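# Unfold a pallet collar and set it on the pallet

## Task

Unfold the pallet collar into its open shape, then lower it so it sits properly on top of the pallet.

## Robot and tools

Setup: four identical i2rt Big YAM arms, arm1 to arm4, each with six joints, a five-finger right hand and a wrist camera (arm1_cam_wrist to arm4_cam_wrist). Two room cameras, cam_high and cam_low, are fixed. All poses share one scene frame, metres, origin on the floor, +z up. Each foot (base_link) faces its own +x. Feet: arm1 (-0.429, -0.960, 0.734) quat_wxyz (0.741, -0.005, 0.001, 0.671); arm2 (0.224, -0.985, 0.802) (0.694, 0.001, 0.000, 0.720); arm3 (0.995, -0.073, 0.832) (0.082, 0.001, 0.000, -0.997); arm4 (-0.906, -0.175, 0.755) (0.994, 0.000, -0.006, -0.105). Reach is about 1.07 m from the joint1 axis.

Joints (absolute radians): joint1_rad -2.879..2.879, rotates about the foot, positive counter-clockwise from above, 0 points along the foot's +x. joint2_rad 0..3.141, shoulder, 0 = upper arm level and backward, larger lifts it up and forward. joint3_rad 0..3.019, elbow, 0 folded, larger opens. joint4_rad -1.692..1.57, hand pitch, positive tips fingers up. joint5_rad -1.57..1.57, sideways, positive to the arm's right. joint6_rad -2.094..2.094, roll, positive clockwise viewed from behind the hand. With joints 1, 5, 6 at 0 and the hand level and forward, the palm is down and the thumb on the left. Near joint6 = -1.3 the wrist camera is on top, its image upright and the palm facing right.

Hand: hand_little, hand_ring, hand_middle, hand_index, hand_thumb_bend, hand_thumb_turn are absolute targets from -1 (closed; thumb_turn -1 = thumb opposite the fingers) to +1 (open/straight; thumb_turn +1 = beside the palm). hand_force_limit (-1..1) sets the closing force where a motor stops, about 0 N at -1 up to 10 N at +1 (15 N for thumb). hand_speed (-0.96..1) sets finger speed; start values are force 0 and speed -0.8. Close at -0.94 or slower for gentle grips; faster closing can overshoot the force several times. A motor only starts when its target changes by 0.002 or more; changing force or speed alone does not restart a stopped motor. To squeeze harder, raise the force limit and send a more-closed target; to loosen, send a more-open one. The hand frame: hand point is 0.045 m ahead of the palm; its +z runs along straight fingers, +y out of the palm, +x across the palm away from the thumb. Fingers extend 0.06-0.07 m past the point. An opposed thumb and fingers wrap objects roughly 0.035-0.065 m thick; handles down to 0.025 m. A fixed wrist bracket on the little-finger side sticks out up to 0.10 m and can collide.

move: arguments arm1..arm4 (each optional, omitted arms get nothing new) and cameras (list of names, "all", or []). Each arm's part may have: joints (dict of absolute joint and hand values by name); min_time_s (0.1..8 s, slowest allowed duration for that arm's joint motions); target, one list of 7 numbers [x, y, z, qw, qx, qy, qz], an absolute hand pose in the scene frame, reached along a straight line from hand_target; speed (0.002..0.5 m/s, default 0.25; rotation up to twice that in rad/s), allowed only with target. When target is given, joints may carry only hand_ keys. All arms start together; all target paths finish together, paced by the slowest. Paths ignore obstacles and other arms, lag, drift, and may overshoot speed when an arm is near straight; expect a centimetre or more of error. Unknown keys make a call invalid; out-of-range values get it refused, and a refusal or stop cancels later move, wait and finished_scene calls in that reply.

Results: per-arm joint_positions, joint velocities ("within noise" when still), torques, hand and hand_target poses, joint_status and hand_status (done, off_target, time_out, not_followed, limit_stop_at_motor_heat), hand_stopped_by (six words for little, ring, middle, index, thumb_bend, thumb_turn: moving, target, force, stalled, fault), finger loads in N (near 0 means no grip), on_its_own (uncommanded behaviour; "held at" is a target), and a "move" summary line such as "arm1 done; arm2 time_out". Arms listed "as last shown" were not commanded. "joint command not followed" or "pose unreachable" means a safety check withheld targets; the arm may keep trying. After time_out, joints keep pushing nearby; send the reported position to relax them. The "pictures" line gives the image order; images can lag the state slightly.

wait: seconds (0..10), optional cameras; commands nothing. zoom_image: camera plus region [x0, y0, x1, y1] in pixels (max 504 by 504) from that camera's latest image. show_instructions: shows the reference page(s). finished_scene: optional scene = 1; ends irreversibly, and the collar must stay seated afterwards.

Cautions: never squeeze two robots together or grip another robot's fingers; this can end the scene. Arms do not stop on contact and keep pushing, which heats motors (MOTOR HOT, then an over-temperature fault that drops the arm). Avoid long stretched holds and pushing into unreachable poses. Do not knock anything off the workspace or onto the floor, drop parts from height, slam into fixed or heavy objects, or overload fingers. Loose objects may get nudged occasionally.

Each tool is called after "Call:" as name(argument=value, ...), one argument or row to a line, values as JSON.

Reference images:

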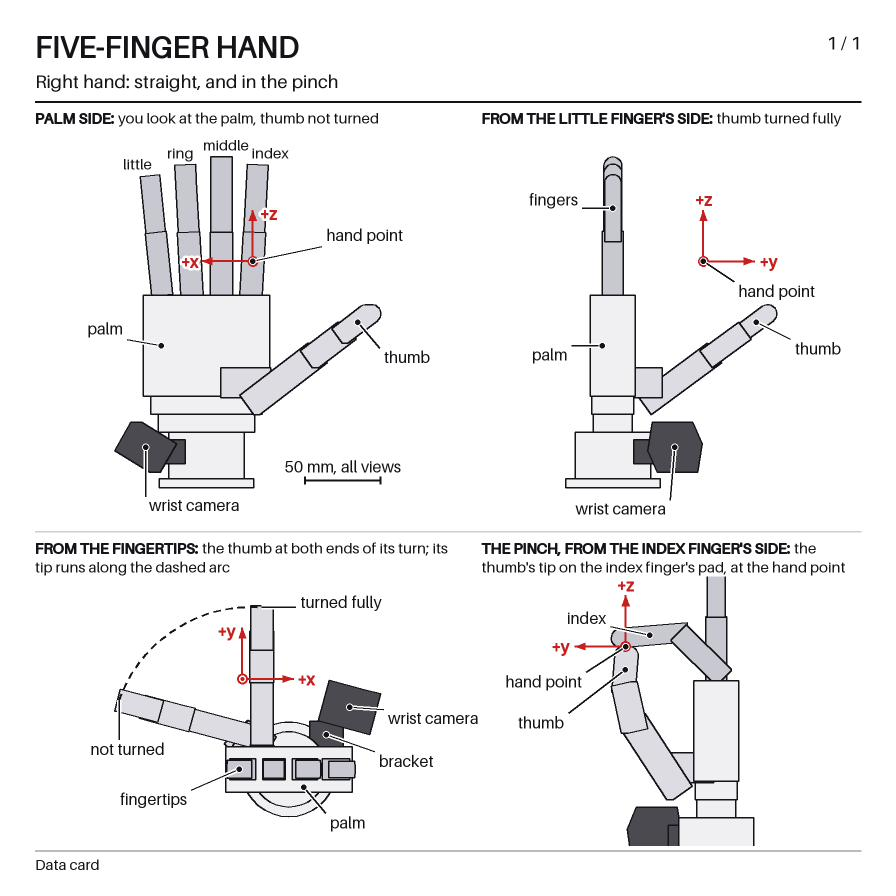

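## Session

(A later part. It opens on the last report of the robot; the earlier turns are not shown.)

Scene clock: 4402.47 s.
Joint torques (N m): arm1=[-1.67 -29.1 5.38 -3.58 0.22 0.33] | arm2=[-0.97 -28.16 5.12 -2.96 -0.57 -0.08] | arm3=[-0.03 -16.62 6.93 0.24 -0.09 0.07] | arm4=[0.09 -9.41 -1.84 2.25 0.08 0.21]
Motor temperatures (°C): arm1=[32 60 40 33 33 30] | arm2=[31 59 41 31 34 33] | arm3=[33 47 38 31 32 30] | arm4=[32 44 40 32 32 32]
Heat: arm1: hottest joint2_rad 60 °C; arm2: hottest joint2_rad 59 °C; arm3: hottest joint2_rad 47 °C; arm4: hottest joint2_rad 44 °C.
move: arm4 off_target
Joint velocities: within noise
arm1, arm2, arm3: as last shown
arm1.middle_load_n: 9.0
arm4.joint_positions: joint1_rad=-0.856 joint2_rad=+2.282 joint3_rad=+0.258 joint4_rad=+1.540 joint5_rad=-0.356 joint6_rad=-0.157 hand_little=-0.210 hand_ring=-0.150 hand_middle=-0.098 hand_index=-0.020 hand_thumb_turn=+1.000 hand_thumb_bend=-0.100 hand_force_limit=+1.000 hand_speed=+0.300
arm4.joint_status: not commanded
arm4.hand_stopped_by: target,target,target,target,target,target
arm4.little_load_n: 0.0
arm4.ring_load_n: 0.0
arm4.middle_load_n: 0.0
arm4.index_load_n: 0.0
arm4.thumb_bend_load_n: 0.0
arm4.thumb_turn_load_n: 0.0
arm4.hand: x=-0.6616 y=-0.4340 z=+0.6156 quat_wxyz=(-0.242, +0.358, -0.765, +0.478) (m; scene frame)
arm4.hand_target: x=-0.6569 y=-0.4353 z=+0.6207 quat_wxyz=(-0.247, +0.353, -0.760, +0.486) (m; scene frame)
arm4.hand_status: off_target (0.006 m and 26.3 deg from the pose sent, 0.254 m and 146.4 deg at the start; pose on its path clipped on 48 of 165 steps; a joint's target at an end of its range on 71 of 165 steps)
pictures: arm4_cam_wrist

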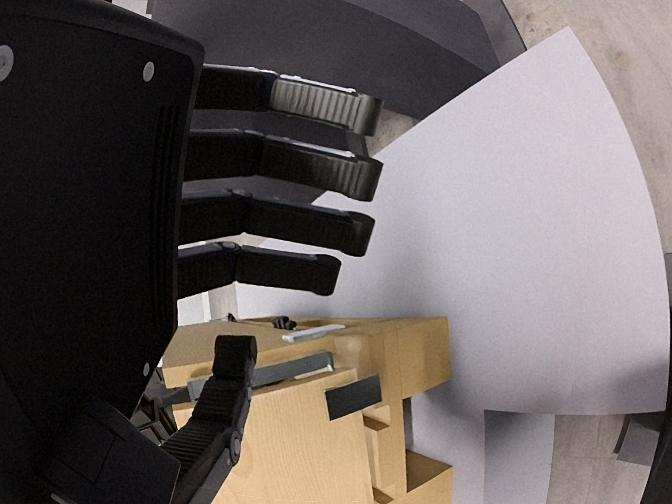

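Call:
zoom_image(
  camera="arm4_cam_wrist",
  region=[220, 300, 360, 400],
)

Scaled by 3.600 from the camera's 672x504 image, which has a finer 960x720 frame.

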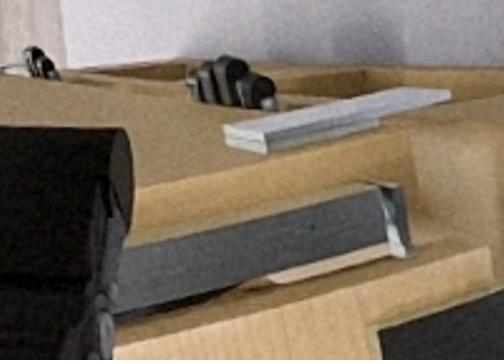

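Call:
move(
  arm1={"target": [-0.2770, -0.3660, 0.5700, 0.125, 0.987, -0.103, 0.002], "speed": 0.02},
  arm2={"target": [0.1104, -0.3900, 0.5660, 0.149, 0.982, -0.114, -0.022], "speed": 0.02},
  cameras=["arm4_cam_wrist", "cam_low"],
)

Call:
zoom_image(
  camera="arm4_cam_wrist",
  region=[220, 300, 360, 400],
)

Call:
zoom_image(
  camera="cam_low",
  region=[530, 200, 620, 270],
)

Scene clock: 4420.13 s.
Joint torques (N m): arm1=[-1.79 -26.93 6.17 -3.18 0.22 0.33] | arm2=[-0.85 -25.76 7.13 -2.81 -0.57 -0.08] | arm3=[0.21 -16.09 7.02 0.14 -0.08 0.1] | arm4=[0.09 -9.29 -1.85 2.25 0.04 0.23]
Motor temperatures (°C): arm1=[32 61 40 33 33 30] | arm2=[31 59 41 31 34 33] | arm3=[33 47 38 31 32 30] | arm4=[32 43 39 32 32 32]
Heat: arm1: hottest joint2_rad 61 °C; arm2: hottest joint2_rad 59 °C; arm3: hottest joint2_rad 47 °C; arm4: hottest joint2_rad 43 °C.
move: arm1 off_target; arm2 off_target
Joint velocities: within noise
arm1.joint_positions: joint1_rad=-0.173 joint2_rad=+2.776 joint3_rad=+2.226 joint4_rad=-1.305 joint5_rad=+0.034 joint6_rad=-0.097 hand_little=-0.083 hand_ring=-0.083 hand_middle=-0.071 hand_index=-0.040 hand_thumb_turn=+1.000 hand_thumb_bend=+0.900 hand_force_limit=+1.000 hand_speed=-0.850
arm1.joint_status: not commanded
arm1.hand_stopped_by: target,force,target,target,target,target
arm1.little_load_n: 2.5
arm1.ring_load_n: 11.0
arm1.middle_load_n: 8.5
arm1.index_load_n: 0.0
arm1.thumb_bend_load_n: 1.0
arm1.thumb_turn_load_n: 0.5
arm1.hand: x=-0.2856 y=-0.3891 z=+0.4923 quat_wxyz=(+0.146, +0.986, -0.085, -0.006) (m; scene frame)
arm1.hand_target: x=-0.2773 y=-0.3671 z=+0.5653 quat_wxyz=(+0.125, +0.987, -0.103, +0.002) (m; scene frame)
arm1.hand_status: off_target (0.082 m and 3.3 deg from the pose sent, 0.079 m and 3.6 deg at the start)
arm2.joint_positions: joint1_rad=+0.053 joint2_rad=+2.883 joint3_rad=+2.198 joint4_rad=-1.228 joint5_rad=-0.085 joint6_rad=+0.302 hand_little=-0.080 hand_ring=-0.120 hand_middle=-0.127 hand_index=-0.119 hand_thumb_turn=+1.000 hand_thumb_bend=+1.000 hand_force_limit=+1.000 hand_speed=-0.300
arm2.joint_status: not commanded
arm2.hand_stopped_by: target,target,target,target,target,target
arm2.little_load_n: 0.0
arm2.ring_load_n: 1.5
arm2.middle_load_n: 7.0
arm2.index_load_n: 7.5
arm2.thumb_bend_load_n: 0.0
arm2.thumb_turn_load_n: 0.0
arm2.hand: x=+0.1102 y=-0.4249 z=+0.4916 quat_wxyz=(+0.174, +0.978, -0.112, -0.008) (m; scene frame)
arm2.hand_target: x=+0.1101 y=-0.3915 z=+0.5610 quat_wxyz=(+0.149, +0.982, -0.114, -0.022) (m; scene frame)
arm2.hand_status: off_target (0.082 m and 3.3 deg from the pose sent, 0.080 m and 3.6 deg at the start)
arm3, arm4: as last shown
arm4.joint_positions: joint1_rad=-0.856 joint2_rad=+2.282 joint3_rad=+0.258 joint4_rad=+1.540 joint5_rad=-0.356 joint6_rad=-0.156 hand_little=-0.210 hand_ring=-0.150 hand_middle=-0.098 hand_index=-0.020 hand_thumb_turn=+1.000 hand_thumb_bend=-0.100 hand_force_limit=+1.000 hand_speed=+0.300
arm4.hand: x=-0.6615 y=-0.4340 z=+0.6157 quat_wxyz=(-0.242, +0.357, -0.765, +0.478) (m; scene frame)
pictures: arm4_cam_wrist, cam_low

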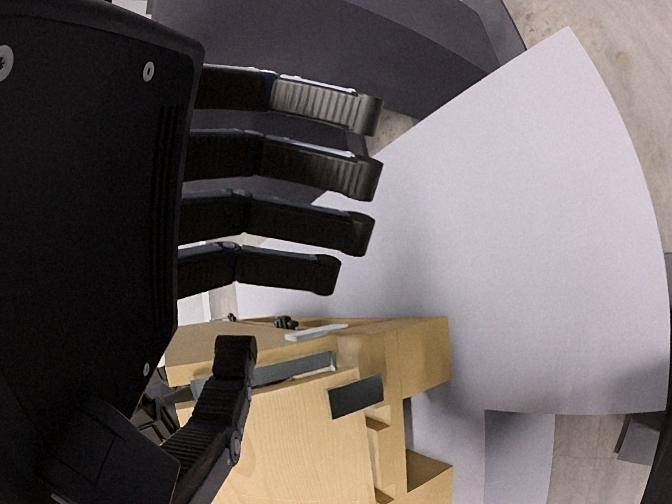

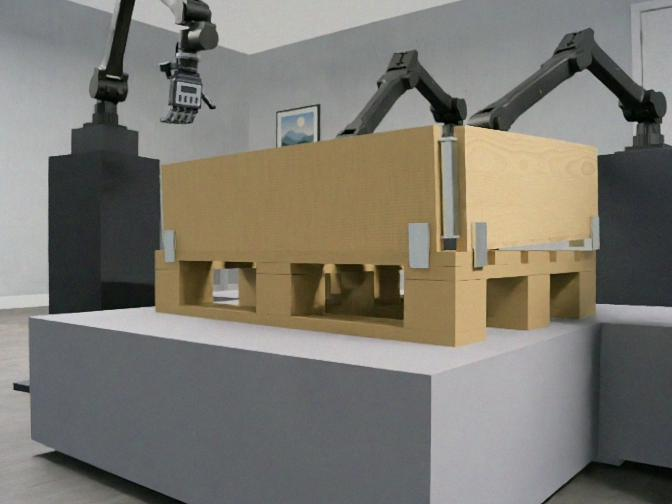

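Scaled by 3.600 from the camera's 672x504 image, which has a finer 960x720 frame.

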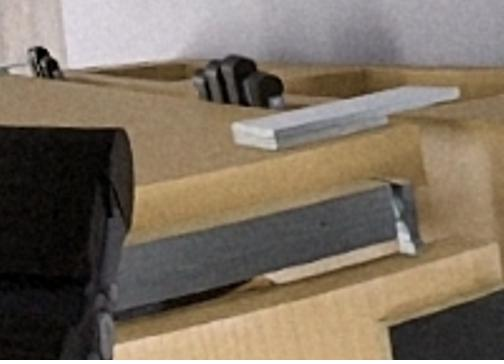

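Scaled by 5.600 from the camera's 672x504 image, which has a finer 960x720 frame.

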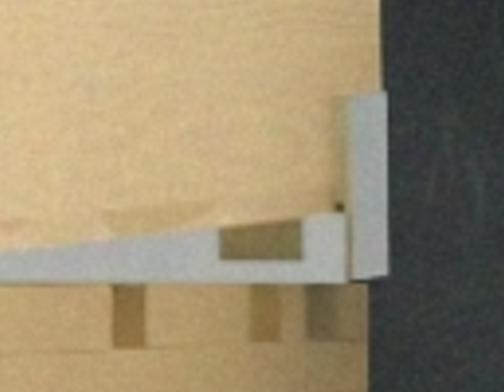

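Call:
move(
  arm1={"target": [-0.2773, -0.3670, 0.5500, 0.125, 0.987, -0.103, 0.002], "speed": 0.02},
  arm2={"target": [0.1101, -0.3915, 0.5460, 0.149, 0.982, -0.114, -0.022], "speed": 0.02},
  cameras=["arm4_cam_wrist", "cam_low"],
)

Call:
zoom_image(
  camera="arm4_cam_wrist",
  region=[220, 300, 360, 400],
)

Call:
zoom_image(
  camera="cam_low",
  region=[530, 200, 620, 270],
)

Scene clock: 4425.60 s.
Joint torques (N m): arm1=[-1.73 -25.05 6.69 -2.59 0.23 0.34] | arm2=[-0.91 -23.77 8.58 -2.47 -0.58 -0.07] | arm3=[-1.32 -16.15 6.93 0.32 -0.03 0.01] | arm4=[0.03 -9.47 -1.85 2.22 0.04 0.22]
Motor temperatures (°C): arm1=[32 60 39 33 33 30] | arm2=[31 59 41 31 34 33] | arm3=[33 47 38 31 32 30] | arm4=[32 43 39 33 32 32]
Heat: arm1: hottest joint2_rad 60 °C; arm2: hottest joint2_rad 59 °C; arm3: hottest joint2_rad 47 °C; arm4: hottest joint2_rad 43 °C.
move: arm1 off_target; arm2 off_target
Joint velocities: within noise
arm1.joint_positions: joint1_rad=-0.173 joint2_rad=+2.777 joint3_rad=+2.223 joint4_rad=-1.294 joint5_rad=+0.034 joint6_rad=-0.097 hand_little=-0.083 hand_ring=-0.083 hand_middle=-0.071 hand_index=-0.040 hand_thumb_turn=+1.000 hand_thumb_bend=+0.900 hand_force_limit=+1.000 hand_speed=-0.850
arm1.joint_status: not commanded
arm1.hand_stopped_by: target,force,target,target,target,target
arm1.little_load_n: 3.0
arm1.ring_load_n: 11.0
arm1.middle_load_n: 8.0
arm1.index_load_n: 0.0
arm1.thumb_bend_load_n: 1.0
arm1.thumb_turn_load_n: 0.0
arm1.hand: x=-0.2854 y=-0.3885 z=+0.4893 quat_wxyz=(+0.143, +0.986, -0.085, -0.006) (m; scene frame)
arm1.hand_target: x=-0.2774 y=-0.3678 z=+0.5467 quat_wxyz=(+0.124, +0.987, -0.103, +0.002) (m; scene frame)
arm1.hand_status: off_target (0.065 m and 3.1 deg from the pose sent, 0.062 m and 3.3 deg at the start)
arm2.joint_positions: joint1_rad=+0.053 joint2_rad=+2.886 joint3_rad=+2.198 joint4_rad=-1.219 joint5_rad=-0.085 joint6_rad=+0.302 hand_little=-0.080 hand_ring=-0.120 hand_middle=-0.127 hand_index=-0.119 hand_thumb_turn=+1.000 hand_thumb_bend=+1.000 hand_force_limit=+1.000 hand_speed=-0.300
arm2.joint_status: not commanded
arm2.hand_stopped_by: target,target,target,target,target,target
arm2.little_load_n: 0.0
arm2.ring_load_n: 1.0
arm2.middle_load_n: 6.5
arm2.index_load_n: 7.5
arm2.thumb_bend_load_n: 0.0
arm2.thumb_turn_load_n: 0.0
arm2.hand: x=+0.1101 y=-0.4241 z=+0.4887 quat_wxyz=(+0.171, +0.979, -0.111, -0.009) (m; scene frame)
arm2.hand_target: x=+0.1100 y=-0.3924 z=+0.5432 quat_wxyz=(+0.148, +0.982, -0.114, -0.022) (m; scene frame)
arm2.hand_status: off_target (0.066 m and 3.0 deg from the pose sent, 0.064 m and 3.3 deg at the start)
arm3, arm4: as last shown
arm4.thumb_turn_load_n: -0.5
pictures: arm4_cam_wrist, cam_low

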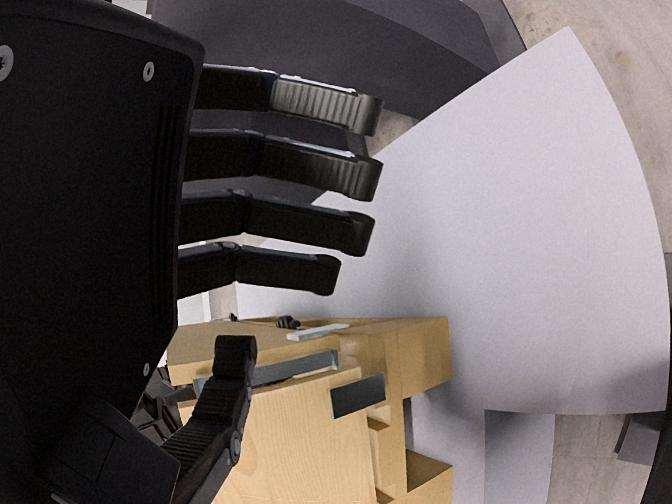

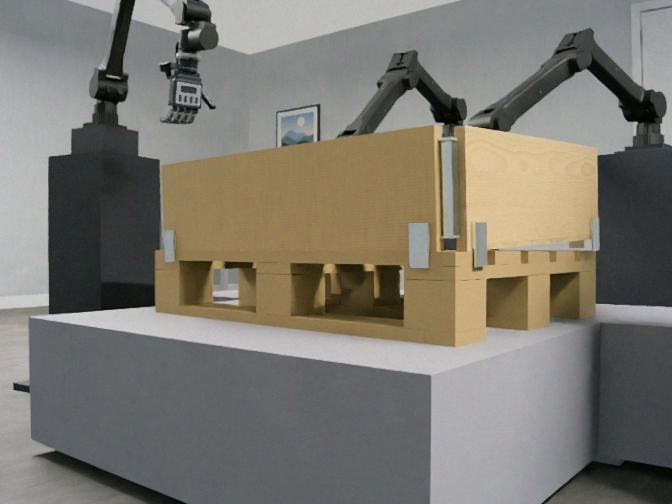

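Scaled by 3.600 from the camera's 672x504 image, which has a finer 960x720 frame.

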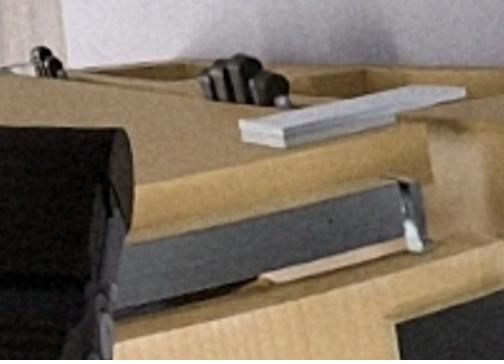

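Scaled by 5.600 from the camera's 672x504 image, which has a finer 960x720 frame.

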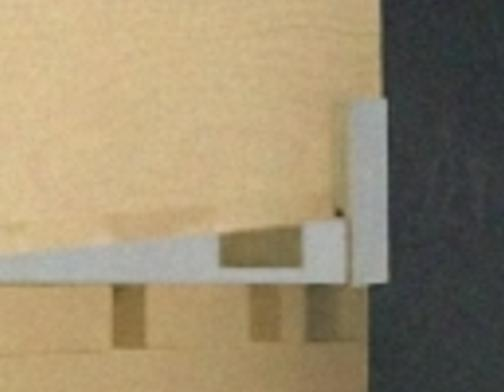

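Call:
move(
  arm1={"target": [-0.2774, -0.3680, 0.5300, 0.125, 0.987, -0.103, 0.002], "speed": 0.02},
  arm2={"target": [0.1100, -0.3924, 0.5260, 0.149, 0.982, -0.114, -0.022], "speed": 0.02},
  cameras=["arm4_cam_wrist", "cam_low"],
)

Call:
zoom_image(
  camera="arm4_cam_wrist",
  region=[220, 300, 360, 400],
)

Call:
zoom_image(
  camera="cam_low",
  region=[530, 200, 620, 270],
)

Scene clock: 4432.73 s.
Joint torques (N m): arm1=[-1.67 -23.36 7.46 -2.33 0.19 0.32] | arm2=[-0.85 -21.89 10.45 -2.24 -0.57 -0.07] | arm3=[-0.32 -15.79 6.84 0.23 -0.07 0.12] | arm4=[0.03 -9.41 -1.85 2.28 0.05 0.22]
Motor temperatures (°C): arm1=[32 60 39 33 33 30] | arm2=[31 58 41 31 34 33] | arm3=[33 47 38 31 32 30] | arm4=[32 43 39 33 32 32]
Heat: arm1: hottest joint2_rad 60 °C; arm2: hottest joint2_rad 58 °C; arm3: hottest joint2_rad 47 °C; arm4: hottest joint2_rad 43 °C.
move: arm1 off_target; arm2 off_target
Joint velocities: within noise
arm1.joint_positions: joint1_rad=-0.173 joint2_rad=+2.785 joint3_rad=+2.220 joint4_rad=-1.279 joint5_rad=+0.034 joint6_rad=-0.096 hand_little=-0.083 hand_ring=-0.083 hand_middle=-0.071 hand_index=-0.040 hand_thumb_turn=+1.000 hand_thumb_bend=+0.900 hand_force_limit=+1.000 hand_speed=-0.850
arm1.joint_status: not commanded
arm1.hand_stopped_by: target,force,target,target,target,target
arm1.little_load_n: 2.0
arm1.ring_load_n: 10.0
arm1.middle_load_n: 7.0
arm1.index_load_n: 0.0
arm1.thumb_bend_load_n: 0.0
arm1.thumb_turn_load_n: 0.0
arm1.hand: x=-0.2856 y=-0.3890 z=+0.4823 quat_wxyz=(+0.141, +0.986, -0.086, -0.005) (m; scene frame)
arm1.hand_target: x=-0.2776 y=-0.3684 z=+0.5286 quat_wxyz=(+0.124, +0.987, -0.103, +0.002) (m; scene frame)
arm1.hand_status: off_target (0.053 m and 2.8 deg from the pose sent, 0.046 m and 3.1 deg at the start)
arm2.joint_positions: joint1_rad=+0.053 joint2_rad=+2.894 joint3_rad=+2.198 joint4_rad=-1.211 joint5_rad=-0.085 joint6_rad=+0.304 hand_little=-0.080 hand_ring=-0.120 hand_middle=-0.127 hand_index=-0.119 hand_thumb_turn=+1.000 hand_thumb_bend=+1.000 hand_force_limit=+1.000 hand_speed=-0.300
arm2.joint_status: not commanded
arm2.hand_stopped_by: target,target,target,target,target,target
arm2.little_load_n: 0.0
arm2.ring_load_n: 0.0
arm2.middle_load_n: 5.0
arm2.index_load_n: 7.0
arm2.thumb_bend_load_n: 0.0
arm2.thumb_turn_load_n: 0.0
arm2.hand: x=+0.1102 y=-0.4257 z=+0.4835 quat_wxyz=(+0.171, +0.979, -0.112, -0.009) (m; scene frame)
arm2.hand_target: x=+0.1099 y=-0.3933 z=+0.5260 quat_wxyz=(+0.148, +0.982, -0.115, -0.022) (m; scene frame)
arm2.hand_status: off_target (0.054 m and 3.0 deg from the pose sent, 0.049 m and 3.0 deg at the start)
arm3, arm4: as last shown
arm4.thumb_turn_load_n: 0.0
pictures: arm4_cam_wrist, cam_low

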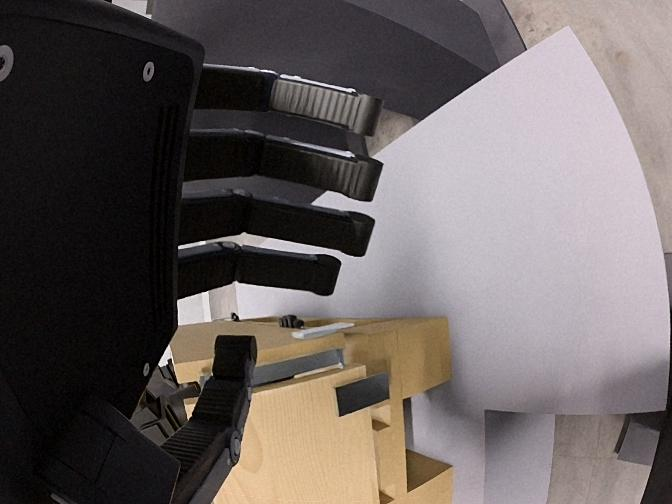

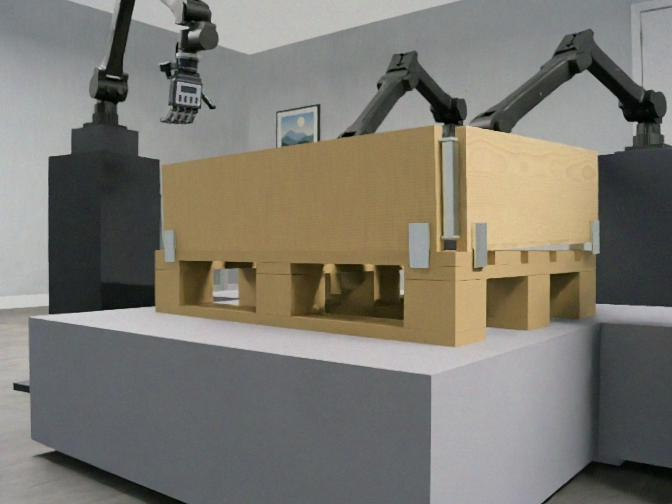

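Scaled by 3.600 from the camera's 672x504 image, which has a finer 960x720 frame.

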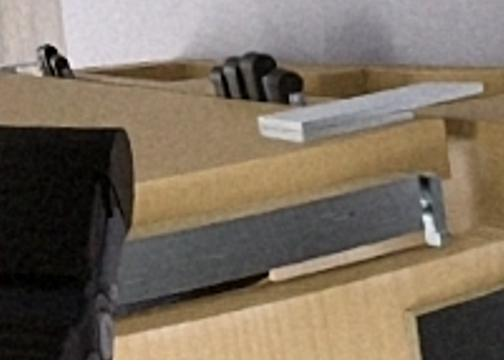

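Scaled by 5.600 from the camera's 672x504 image, which has a finer 960x720 frame.

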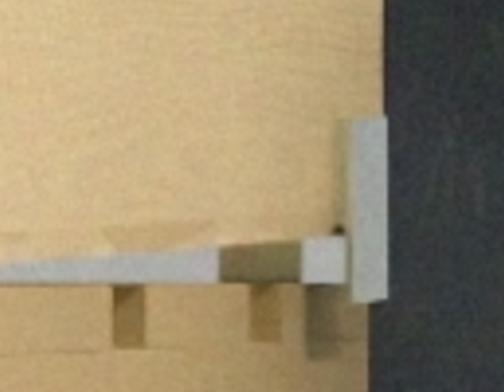

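Call:
move(
  arm1={"target": [-0.2776, -0.3684, 0.5330, 0.125, 0.987, -0.103, 0.002], "speed": 0.02, "joints": {"hand_little": 0.05, "hand_ring": 0.05, "hand_middle": 0.06, "hand_index": 0.09, "hand_speed": -0.85}},
  arm2={"target": [0.1099, -0.3933, 0.5300, 0.148, 0.982, -0.115, -0.022], "speed": 0.02, "joints": {"hand_little": 0.06, "hand_ring": 0.03, "hand_middle": 0.02, "hand_index": 0.03, "hand_speed": -0.85}},
  cameras=["arm1_cam_wrist", "arm4_cam_wrist", "cam_low"],
)

Call:
zoom_image(
  camera="cam_low",
  region=[530, 200, 620, 270],
)

Call:
zoom_image(
  camera="arm4_cam_wrist",
  region=[220, 300, 360, 400],
)

Scene clock: 4453.17 s.
Joint torques (N m): arm1=[-1.44 -23.77 7.1 -2.47 0.2 0.31] | arm2=[-0.79 -22.65 9.16 -2.09 -0.1 -0.01] | arm3=[0.44 -16.79 6.97 0.51 -0.01 0.07] | arm4=[0.15 -9.47 -1.85 2.25 0.04 0.22]
Motor temperatures (°C): arm1=[32 61 40 32 33 30] | arm2=[31 54 42 31 34 33] | arm3=[33 46 37 31 32 30] | arm4=[32 42 38 33 32 32]
Heat: arm1: hottest joint2_rad 61 °C; arm2: hottest joint2_rad 54 °C; arm3: hottest joint2_rad 46 °C; arm4: hottest joint2_rad 42 °C.
move: arm1 off_target; arm2 off_target
Joint velocities: within noise
arm1.joint_positions: joint1_rad=-0.173 joint2_rad=+2.783 joint3_rad=+2.218 joint4_rad=-1.279 joint5_rad=+0.034 joint6_rad=-0.096 hand_little=+0.050 hand_ring=+0.051 hand_middle=+0.060 hand_index=+0.090 hand_thumb_turn=+1.000 hand_thumb_bend=+0.900 hand_force_limit=+1.000 hand_speed=-0.850
arm1.joint_status: all done
arm1.hand_stopped_by: target,target,target,target,target,target
arm1.little_load_n: 3.0
arm1.ring_load_n: 4.0
arm1.middle_load_n: 0.0
arm1.index_load_n: 0.0
arm1.thumb_bend_load_n: 0.0
arm1.thumb_turn_load_n: 0.0
arm1.hand: x=-0.2856 y=-0.3891 z=+0.4829 quat_wxyz=(+0.141, +0.986, -0.086, -0.005) (m; scene frame)
arm1.hand_target: x=-0.2779 y=-0.3694 z=+0.5317 quat_wxyz=(+0.125, +0.987, -0.102, +0.002) (m; scene frame)
arm1.hand_status: off_target (0.055 m and 2.8 deg from the pose sent, 0.055 m and 2.8 deg at the start)
arm2.joint_positions: joint1_rad=+0.047 joint2_rad=+2.894 joint3_rad=+2.198 joint4_rad=-1.211 joint5_rad=-0.103 joint6_rad=+0.290 hand_little=+0.060 hand_ring=+0.030 hand_middle=+0.020 hand_index=+0.030 hand_thumb_turn=+1.000 hand_thumb_bend=+1.000 hand_force_limit=+1.000 hand_speed=-0.850
arm2.joint_status: all done
arm2.hand_stopped_by: target,target,target,target,target,target
arm2.little_load_n: 2.5
arm2.ring_load_n: 0.0
arm2.middle_load_n: 0.0
arm2.index_load_n: 0.0
arm2.thumb_bend_load_n: 0.0
arm2.thumb_turn_load_n: 0.0
arm2.hand: x=+0.1109 y=-0.4254 z=+0.4848 quat_wxyz=(+0.173, +0.979, -0.110, -0.019) (m; scene frame)
arm2.hand_target: x=+0.1128 y=-0.3942 z=+0.5292 quat_wxyz=(+0.149, +0.982, -0.114, -0.026) (m; scene frame)
arm2.hand_status: off_target (0.055 m and 2.9 deg from the pose sent, 0.057 m and 3.1 deg at the start)
arm3, arm4: as last shown
arm4.little_load_n: -0.5
pictures: arm1_cam_wrist, arm4_cam_wrist, cam_low

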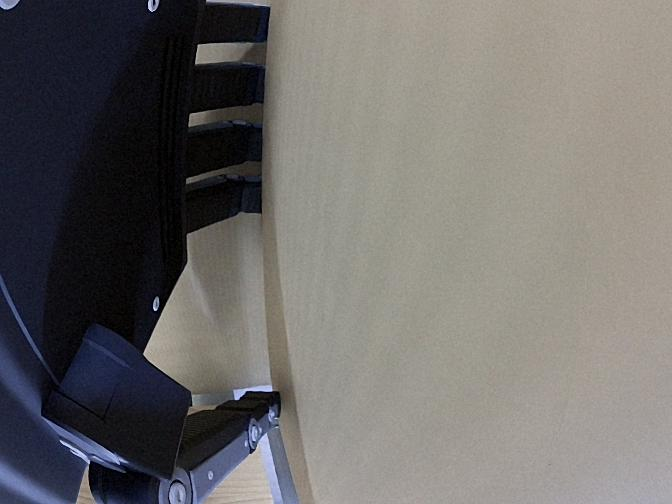

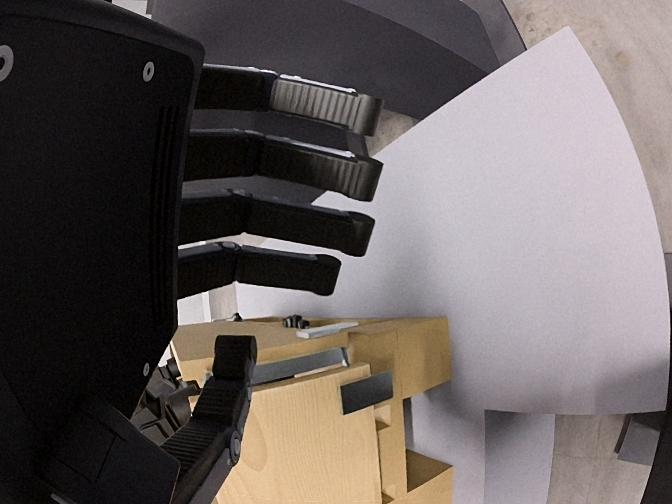

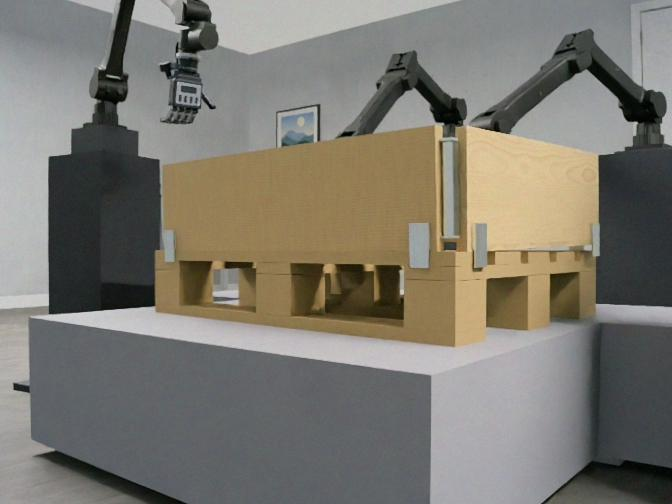

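Scaled by 5.600 from the camera's 672x504 image, which has a finer 960x720 frame.

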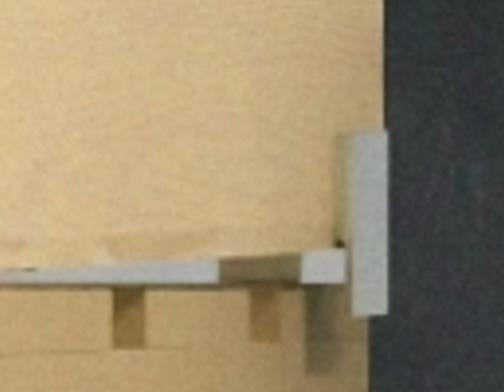

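Scaled by 3.600 from the camera's 672x504 image, which has a finer 960x720 frame.

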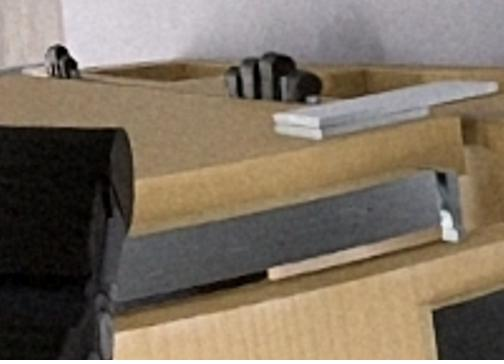

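Call:
move(
  arm1={"target": [-0.2779, -0.3694, 0.5380, 0.125, 0.987, -0.102, 0.002], "speed": 0.02, "joints": {"hand_little": 0.22, "hand_ring": 0.22, "hand_middle": 0.22, "hand_index": 0.24}},
  arm2={"target": [0.1128, -0.3942, 0.5350, 0.149, 0.982, -0.114, -0.026], "speed": 0.02, "joints": {"hand_little": 0.22, "hand_ring": 0.20, "hand_middle": 0.20, "hand_index": 0.20}},
  cameras=["arm1_cam_wrist", "cam_low"],
)

Call:
zoom_image(
  camera="cam_low",
  region=[530, 200, 620, 270],
)

Scene clock: 4458.63 s.
Joint torques (N m): arm1=[-1.67 -24.29 6.53 -2.17 0.27 0.27] | arm2=[-0.97 -22.71 8.29 -1.96 -0.08 -0.01] | arm3=[0.09 -16.26 7.16 0.28 -0.06 0.01] | arm4=[-0.03 -9.29 -1.84 2.25 0.04 0.22]
Motor temperatures (°C): arm1=[32 61 40 32 33 30] | arm2=[31 54 42 31 34 33] | arm3=[33 46 37 31 32 30] | arm4=[32 42 38 33 32 32]
Heat: arm1: hottest joint2_rad 61 °C; arm2: hottest joint2_rad 54 °C; arm3: hottest joint2_rad 46 °C; arm4: hottest joint2_rad 42 °C.
move: arm1 off_target; arm2 off_target
Joint velocities: within noise
arm1.joint_positions: joint1_rad=-0.173 joint2_rad=+2.780 joint3_rad=+2.220 joint4_rad=-1.286 joint5_rad=+0.034 joint6_rad=-0.091 hand_little=+0.221 hand_ring=+0.220 hand_middle=+0.220 hand_index=+0.237 hand_thumb_turn=+1.000 hand_thumb_bend=+0.900 hand_force_limit=+1.000 hand_speed=-0.850
arm1.joint_status: all done
arm1.hand_stopped_by: target,target,target,target,target,target
arm1.little_load_n: 5.5
arm1.ring_load_n: 3.0
arm1.middle_load_n: 0.0
arm1.index_load_n: -13.0
arm1.thumb_bend_load_n: -1.0
arm1.thumb_turn_load_n: 0.5
arm1.hand: x=-0.2859 y=-0.3889 z=+0.4859 quat_wxyz=(+0.143, +0.986, -0.088, -0.005) (m; scene frame)
arm1.hand_target: x=-0.2777 y=-0.3693 z=+0.5362 quat_wxyz=(+0.124, +0.987, -0.102, +0.002) (m; scene frame)
arm1.hand_status: off_target (0.056 m and 2.7 deg from the pose sent, 0.059 m and 2.7 deg at the start)
arm2.joint_positions: joint1_rad=+0.045 joint2_rad=+2.883 joint3_rad=+2.198 joint4_rad=-1.215 joint5_rad=-0.099 joint6_rad=+0.290 hand_little=+0.220 hand_ring=+0.200 hand_middle=+0.200 hand_index=+0.200 hand_thumb_turn=+1.000 hand_thumb_bend=+1.000 hand_force_limit=+1.000 hand_speed=-0.850
arm2.joint_status: all done
arm2.hand_stopped_by: target,target,target,target,target,target
arm2.little_load_n: 1.0
arm2.ring_load_n: 2.0
arm2.middle_load_n: 0.0
arm2.index_load_n: 0.0
arm2.thumb_bend_load_n: 0.0
arm2.thumb_turn_load_n: 0.0
arm2.hand: x=+0.1123 y=-0.4212 z=+0.4908 quat_wxyz=(+0.168, +0.979, -0.110, -0.018) (m; scene frame)
arm2.hand_target: x=+0.1145 y=-0.3943 z=+0.5334 quat_wxyz=(+0.148, +0.982, -0.114, -0.024) (m; scene frame)
arm2.hand_status: off_target (0.052 m and 2.5 deg from the pose sent, 0.059 m and 2.9 deg at the start)
arm3.joint_positions: joint1_rad=-0.325 joint2_rad=+2.007 joint3_rad=+1.433 joint4_rad=-1.146 joint5_rad=-0.010 joint6_rad=-0.005 hand_little=-0.039 hand_ring=-0.049 hand_middle=-0.070 hand_index=-0.080 hand_thumb_turn=+1.000 hand_thumb_bend=+1.000 hand_force_limit=+1.000 hand_speed=-0.300
arm3.joint_status: not commanded
arm3.hand_stopped_by: force,target,target,target,target,target
arm3.little_load_n: 0.0
arm3.ring_load_n: 0.0
arm3.middle_load_n: 0.0
arm3.index_load_n: 0.0
arm3.thumb_bend_load_n: 0.0
arm3.thumb_turn_load_n: 0.0
arm3.hand: x=+0.5314 y=-0.0301 z=+0.8124 quat_wxyz=(-0.061, -0.758, -0.648, -0.046) (m; scene frame)
arm3.hand_target: x=+0.5210 y=-0.0268 z=+0.8233 quat_wxyz=(-0.044, -0.762, -0.645, -0.030) (m; scene frame)
arm3.hand_status: not commanded
arm4: as last shown
arm4.little_load_n: 0.0
pictures: arm1_cam_wrist, cam_low

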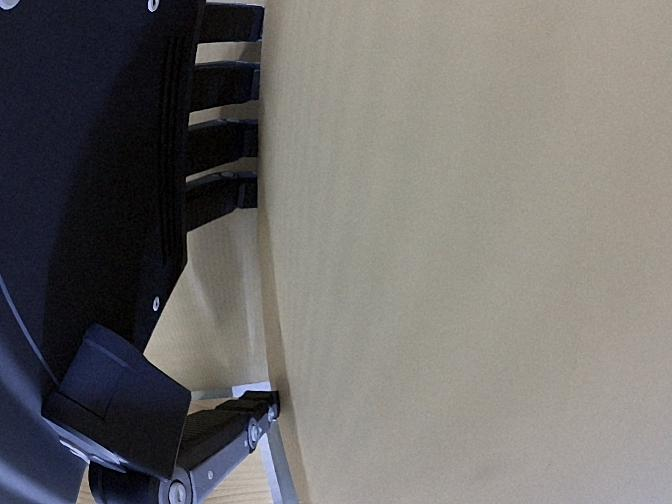

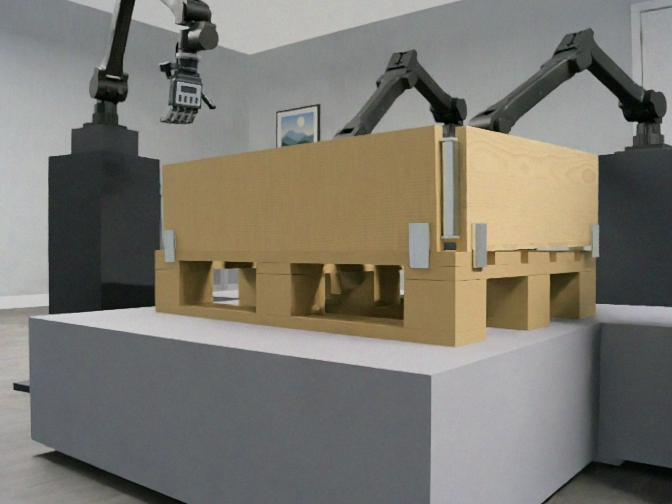

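Scaled by 5.600 from the camera's 672x504 image, which has a finer 960x720 frame.

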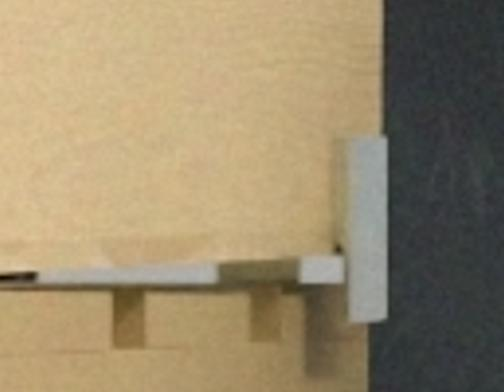

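Call:
move(
  arm1={"target": [-0.2777, -0.3640, 0.5540, 0.125, 0.987, -0.102, 0.002], "speed": 0.02},
  arm2={"target": [0.1145, -0.3890, 0.5480, 0.149, 0.982, -0.114, -0.024], "speed": 0.02},
  cameras=["arm1_cam_wrist", "cam_low"],
)

Call:
zoom_image(
  camera="cam_low",
  region=[530, 200, 620, 270],
)

Scene clock: 4463.17 s.
Joint torques (N m): arm1=[-1.55 -25 7.82 -3.3 0.22 0.26] | arm2=[-0.85 -23.47 9.48 -2.86 -0.09 -0.02] | arm3=[-0.03 -15.62 6.99 0.4 -0.09 -0.01] | arm4=[-0.03 -9.35 -1.83 2.25 0.04 0.22]
Motor temperatures (°C): arm1=[32 60 40 32 33 30] | arm2=[31 53 43 31 34 33] | arm3=[33 46 37 31 32 30] | arm4=[32 42 38 33 32 32]
Heat: arm1: hottest joint2_rad 60 °C; arm2: hottest joint2_rad 53 °C; arm3: hottest joint2_rad 46 °C; arm4: hottest joint2_rad 42 °C.
move: arm1 off_target; arm2 off_target
Joint velocities: within noise
arm1.joint_positions: joint1_rad=-0.173 joint2_rad=+2.780 joint3_rad=+2.220 joint4_rad=-1.288 joint5_rad=+0.034 joint6_rad=-0.091 hand_little=+0.221 hand_ring=+0.220 hand_middle=+0.220 hand_index=+0.237 hand_thumb_turn=+1.000 hand_thumb_bend=+0.900 hand_force_limit=+1.000 hand_speed=-0.850
arm1.joint_status: not commanded
arm1.hand_stopped_by: target,target,target,target,target,target
arm1.little_load_n: 5.5
arm1.ring_load_n: 3.5
arm1.middle_load_n: 0.0
arm1.index_load_n: -10.5
arm1.thumb_bend_load_n: -1.0
arm1.thumb_turn_load_n: 0.5
arm1.hand: x=-0.2860 y=-0.3893 z=+0.4861 quat_wxyz=(+0.143, +0.986, -0.088, -0.005) (m; scene frame)
arm1.hand_target: x=-0.2780 y=-0.3653 z=+0.5503 quat_wxyz=(+0.124, +0.987, -0.102, +0.002) (m; scene frame)
arm1.hand_status: off_target (0.073 m and 2.8 deg from the pose sent, 0.073 m and 2.7 deg at the start)
arm2.joint_positions: joint1_rad=+0.045 joint2_rad=+2.883 joint3_rad=+2.198 joint4_rad=-1.216 joint5_rad=-0.099 joint6_rad=+0.290 hand_little=+0.220 hand_ring=+0.200 hand_middle=+0.200 hand_index=+0.200 hand_thumb_turn=+1.000 hand_thumb_bend=+1.000 hand_force_limit=+1.000 hand_speed=-0.850
arm2.joint_status: not commanded
arm2.hand_stopped_by: target,target,target,target,target,target
arm2.little_load_n: 1.5
arm2.ring_load_n: 2.5
arm2.middle_load_n: 0.0
arm2.index_load_n: 0.0
arm2.thumb_bend_load_n: -0.5
arm2.thumb_turn_load_n: 0.0
arm2.hand: x=+0.1123 y=-0.4216 z=+0.4910 quat_wxyz=(+0.169, +0.979, -0.110, -0.018) (m; scene frame)
arm2.hand_target: x=+0.1145 y=-0.3902 z=+0.5452 quat_wxyz=(+0.148, +0.982, -0.114, -0.024) (m; scene frame)
arm2.hand_status: off_target (0.066 m and 2.5 deg from the pose sent, 0.066 m and 2.4 deg at the start)
arm3, arm4: as last shown
pictures: arm1_cam_wrist, cam_low

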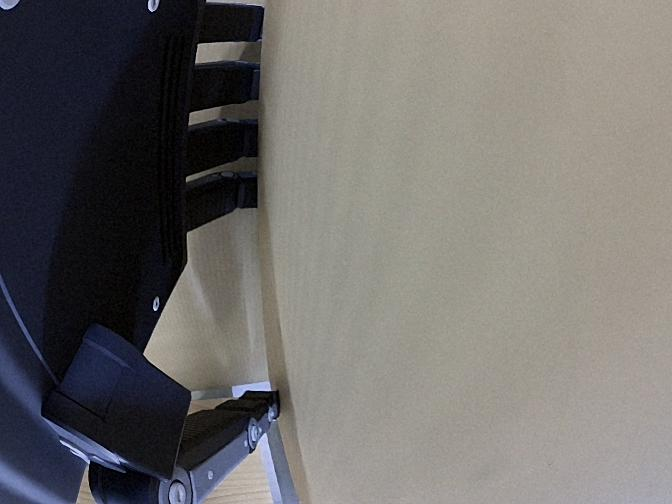

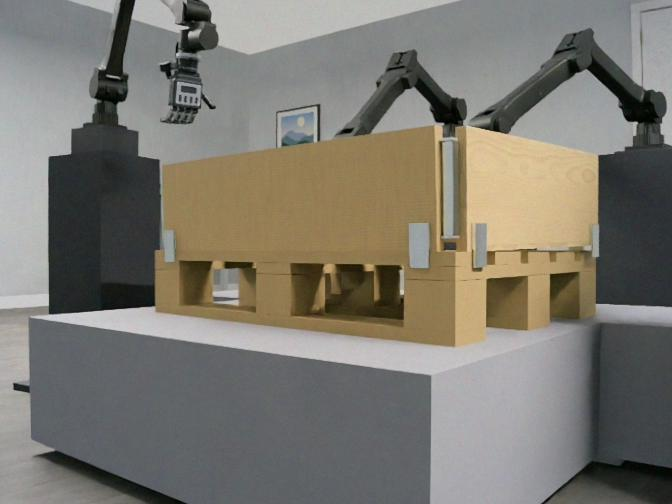

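Scaled by 5.600 from the camera's 672x504 image, which has a finer 960x720 frame.

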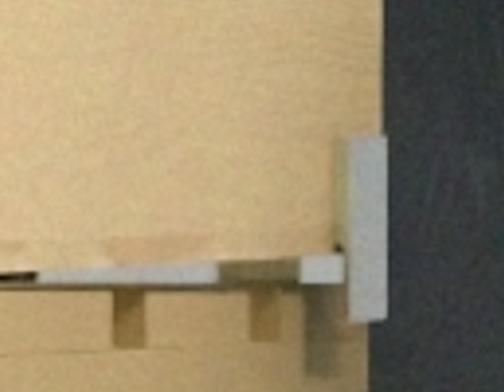

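Call:
move(
  arm1={"target": [-0.2780, -0.3450, 0.5540, 0.125, 0.987, -0.102, 0.002], "speed": 0.02, "joints": {"hand_little": 0.34, "hand_ring": 0.34, "hand_middle": 0.34, "hand_index": 0.32}},
  arm2={"target": [0.1145, -0.3700, 0.5480, 0.149, 0.982, -0.114, -0.024], "speed": 0.02, "joints": {"hand_little": 0.34, "hand_ring": 0.32, "hand_middle": 0.32, "hand_index": 0.32}},
  cameras=["arm1_cam_wrist", "cam_low"],
)

Call:
zoom_image(
  camera="cam_low",
  region=[530, 200, 620, 270],
)

Scene clock: 4468.07 s.
Joint torques (N m): arm1=[-0.91 -23.94 10.84 -2.54 0.2 0.28] | arm2=[-1.08 -21.83 14.35 -2.44 -0.05 -0.04] | arm3=[-0.85 -15.21 7.17 0.18 -0.01 0] | arm4=[0.03 -9.47 -1.88 2.24 0.04 0.23]
Motor temperatures (°C): arm1=[32 60 40 32 33 30] | arm2=[31 53 43 31 33 33] | arm3=[33 46 37 31 32 30] | arm4=[32 42 38 33 32 32]
Heat: arm1: hottest joint2_rad 60 °C; arm2: hottest joint2_rad 53 °C; arm3: hottest joint2_rad 46 °C; arm4: hottest joint2_rad 42 °C.
move: arm1 off_target; arm2 off_target
Joint velocities: within noise
arm1.joint_positions: joint1_rad=-0.173 joint2_rad=+2.820 joint3_rad=+2.307 joint4_rad=-1.380 joint5_rad=+0.031 joint6_rad=-0.085 hand_little=+0.341 hand_ring=+0.340 hand_middle=+0.339 hand_index=+0.320 hand_thumb_turn=+1.000 hand_thumb_bend=+0.900 hand_force_limit=+1.000 hand_speed=-0.850
arm1.joint_status: all done
arm1.hand_stopped_by: target,target,target,target,target,target
arm1.little_load_n: 6.0
arm1.ring_load_n: 3.0
arm1.middle_load_n: -2.5
arm1.index_load_n: -0.5
arm1.thumb_bend_load_n: 0.0
arm1.thumb_turn_load_n: 0.0
arm1.hand: x=-0.2866 y=-0.3877 z=+0.4928 quat_wxyz=(+0.165, +0.982, -0.091, -0.010) (m; scene frame)
arm1.hand_target: x=-0.2790 y=-0.3488 z=+0.5522 quat_wxyz=(+0.124, +0.987, -0.102, +0.001) (m; scene frame)
arm1.hand_status: off_target (0.075 m and 5.0 deg from the pose sent, 0.081 m and 2.8 deg at the start)
arm2.joint_positions: joint1_rad=+0.047 joint2_rad=+2.910 joint3_rad=+2.270 joint4_rad=-1.299 joint5_rad=-0.099 joint6_rad=+0.290 hand_little=+0.340 hand_ring=+0.320 hand_middle=+0.320 hand_index=+0.320 hand_thumb_turn=+1.000 hand_thumb_bend=+1.000 hand_force_limit=+1.000 hand_speed=-0.850
arm2.joint_status: all done
arm2.hand_stopped_by: target,target,target,target,target,target
arm2.little_load_n: 2.5
arm2.ring_load_n: 2.0
arm2.middle_load_n: 0.0
arm2.index_load_n: 0.0
arm2.thumb_bend_load_n: -0.5
arm2.thumb_turn_load_n: 0.0
arm2.hand: x=+0.1112 y=-0.4195 z=+0.4990 quat_wxyz=(+0.188, +0.976, -0.110, -0.014) (m; scene frame)
arm2.hand_target: x=+0.1141 y=-0.3737 z=+0.5478 quat_wxyz=(+0.148, +0.982, -0.114, -0.024) (m; scene frame)
arm2.hand_status: off_target (0.070 m and 4.7 deg from the pose sent, 0.077 m and 2.5 deg at the start)
arm3, arm4: as last shown
pictures: arm1_cam_wrist, cam_low

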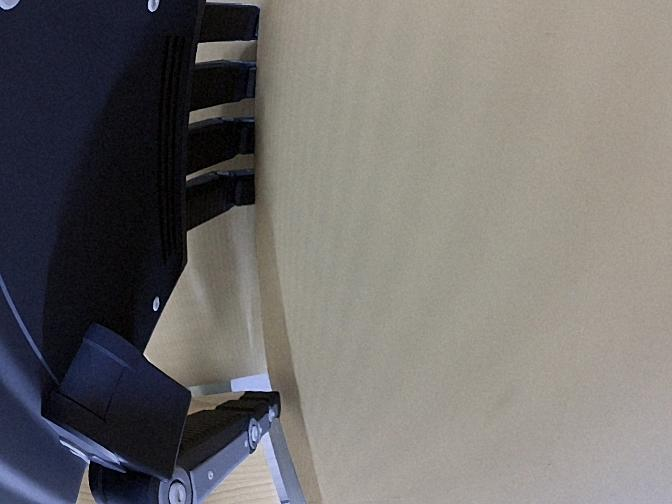

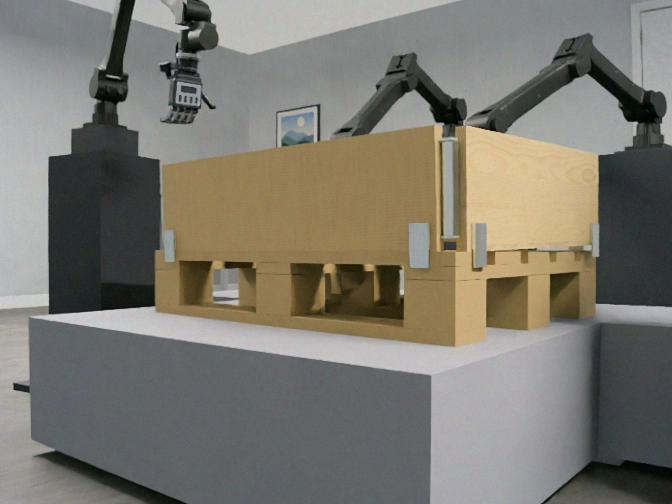

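Scaled by 5.600 from the camera's 672x504 image, which has a finer 960x720 frame.

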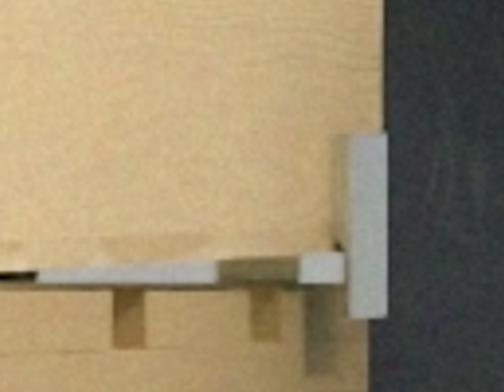

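Call:
move(
  arm1={"target": [-0.2790, -0.3700, 0.5250, 0.140, 0.985, -0.100, 0.0], "speed": 0.03, "joints": {"hand_little": 0.5, "hand_ring": 0.5, "hand_middle": 0.48, "hand_index": 0.46}},
  arm2={"target": [0.1141, -0.4000, 0.5250, 0.165, 0.980, -0.114, -0.020], "speed": 0.03, "joints": {"hand_little": 0.5, "hand_ring": 0.48, "hand_middle": 0.48, "hand_index": 0.48}},
  cameras=["arm1_cam_wrist", "cam_low"],
)

Call:
zoom_image(
  camera="cam_low",
  region=[530, 200, 620, 270],
)

Scene clock: 4474.70 s.
Joint torques (N m): arm1=[-1.61 -22.95 5.89 0.12 0.42 0.19] | arm2=[-0.79 -21.83 5.9 -0.25 -0.04 -0.01] | arm3=[0.15 -15.79 6.78 0.2 -0.06 0.11] | arm4=[0.15 -9.41 -1.83 2.24 0.03 0.23]
Motor temperatures (°C): arm1=[32 61 41 32 33 30] | arm2=[31 53 43 31 33 33] | arm3=[33 46 37 31 32 30] | arm4=[32 42 38 33 32 32]
Heat: arm1: hottest joint2_rad 61 °C; arm2: hottest joint2_rad 53 °C; arm3: hottest joint2_rad 46 °C; arm4: hottest joint2_rad 42 °C.
move: arm1 off_target; arm2 off_target
Joint velocities: within noise
arm1.joint_positions: joint1_rad=-0.175 joint2_rad=+2.811 joint3_rad=+2.296 joint4_rad=-1.394 joint5_rad=+0.031 joint6_rad=-0.085 hand_little=+0.501 hand_ring=+0.498 hand_middle=+0.477 hand_index=+0.457 hand_thumb_turn=+1.000 hand_thumb_bend=+0.899 hand_force_limit=+1.000 hand_speed=-0.850
arm1.joint_status: all done
arm1.hand_stopped_by: target,target,target,target,target,target
arm1.little_load_n: 9.0
arm1.ring_load_n: -7.5
arm1.middle_load_n: -11.0
arm1.index_load_n: -13.0
arm1.thumb_bend_load_n: -1.5
arm1.thumb_turn_load_n: 1.5
arm1.hand: x=-0.2869 y=-0.3921 z=+0.4981 quat_wxyz=(+0.172, +0.981, -0.091, -0.012) (m; scene frame)
arm1.hand_target: x=-0.2783 y=-0.3702 z=+0.5257 quat_wxyz=(+0.140, +0.985, -0.101, +0.000) (m; scene frame)
arm1.hand_status: off_target (0.036 m and 4.1 deg from the pose sent, 0.038 m and 3.3 deg at the start)
arm2.joint_positions: joint1_rad=+0.044 joint2_rad=+2.904 joint3_rad=+2.272 joint4_rad=-1.302 joint5_rad=-0.100 joint6_rad=+0.290 hand_little=+0.500 hand_ring=+0.480 hand_middle=+0.479 hand_index=+0.480 hand_thumb_turn=+1.000 hand_thumb_bend=+1.000 hand_force_limit=+1.000 hand_speed=-0.850
arm2.joint_status: all done
arm2.hand_stopped_by: target,target,target,target,target,target
arm2.little_load_n: 2.0
arm2.ring_load_n: 0.5
arm2.middle_load_n: -2.0
arm2.index_load_n: 0.0
arm2.thumb_bend_load_n: 0.0
arm2.thumb_turn_load_n: 0.0
arm2.hand: x=+0.1125 y=-0.4165 z=+0.5031 quat_wxyz=(+0.186, +0.976, -0.112, -0.016) (m; scene frame)
arm2.hand_target: x=+0.1156 y=-0.3989 z=+0.5252 quat_wxyz=(+0.164, +0.979, -0.116, -0.021) (m; scene frame)
arm2.hand_status: off_target (0.027 m and 2.5 deg from the pose sent, 0.033 m and 2.8 deg at the start)
arm3: as last shown
arm3.little_load_n: 0.5
arm4.joint_positions: joint1_rad=-0.856 joint2_rad=+2.282 joint3_rad=+0.258 joint4_rad=+1.540 joint5_rad=-0.356 joint6_rad=-0.156 hand_little=-0.210 hand_ring=-0.150 hand_middle=-0.098 hand_index=-0.020 hand_thumb_turn=+1.000 hand_thumb_bend=-0.100 hand_force_limit=+1.000 hand_speed=+0.300
arm4.joint_status: not commanded
arm4.hand_stopped_by: target,target,target,target,target,target
arm4.little_load_n: 0.0
arm4.ring_load_n: 0.5
arm4.middle_load_n: 0.0
arm4.index_load_n: 0.0
arm4.thumb_bend_load_n: 0.0
arm4.thumb_turn_load_n: 0.0
arm4.hand: x=-0.6615 y=-0.4340 z=+0.6157 quat_wxyz=(-0.242, +0.357, -0.765, +0.478) (m; scene frame)
arm4.hand_target: x=-0.6569 y=-0.4353 z=+0.6207 quat_wxyz=(-0.247, +0.353, -0.760, +0.486) (m; scene frame)
arm4.hand_status: not commanded
pictures: arm1_cam_wrist, cam_low

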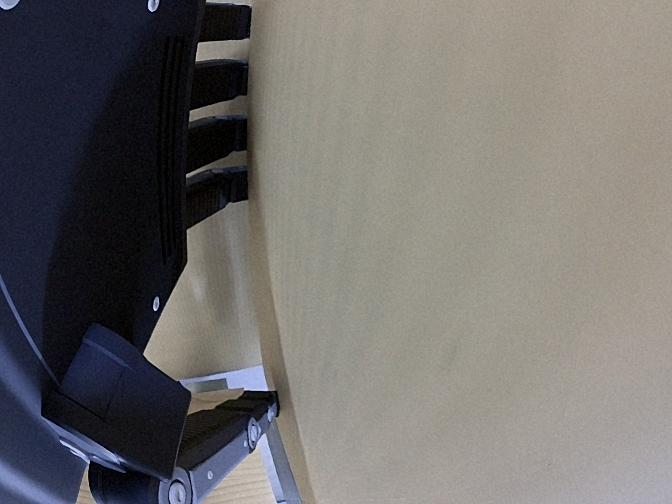

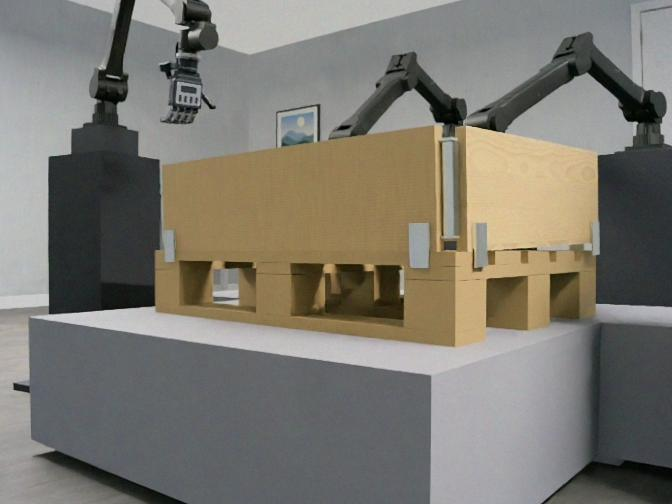

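Scaled by 5.600 from the camera's 672x504 image, which has a finer 960x720 frame.

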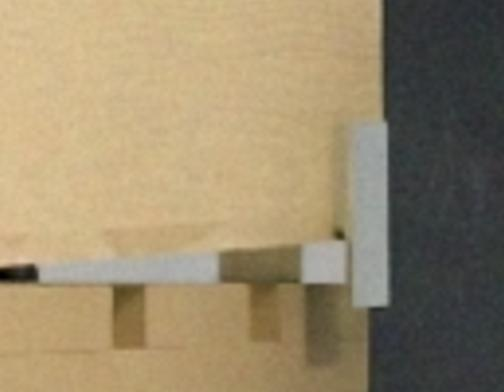

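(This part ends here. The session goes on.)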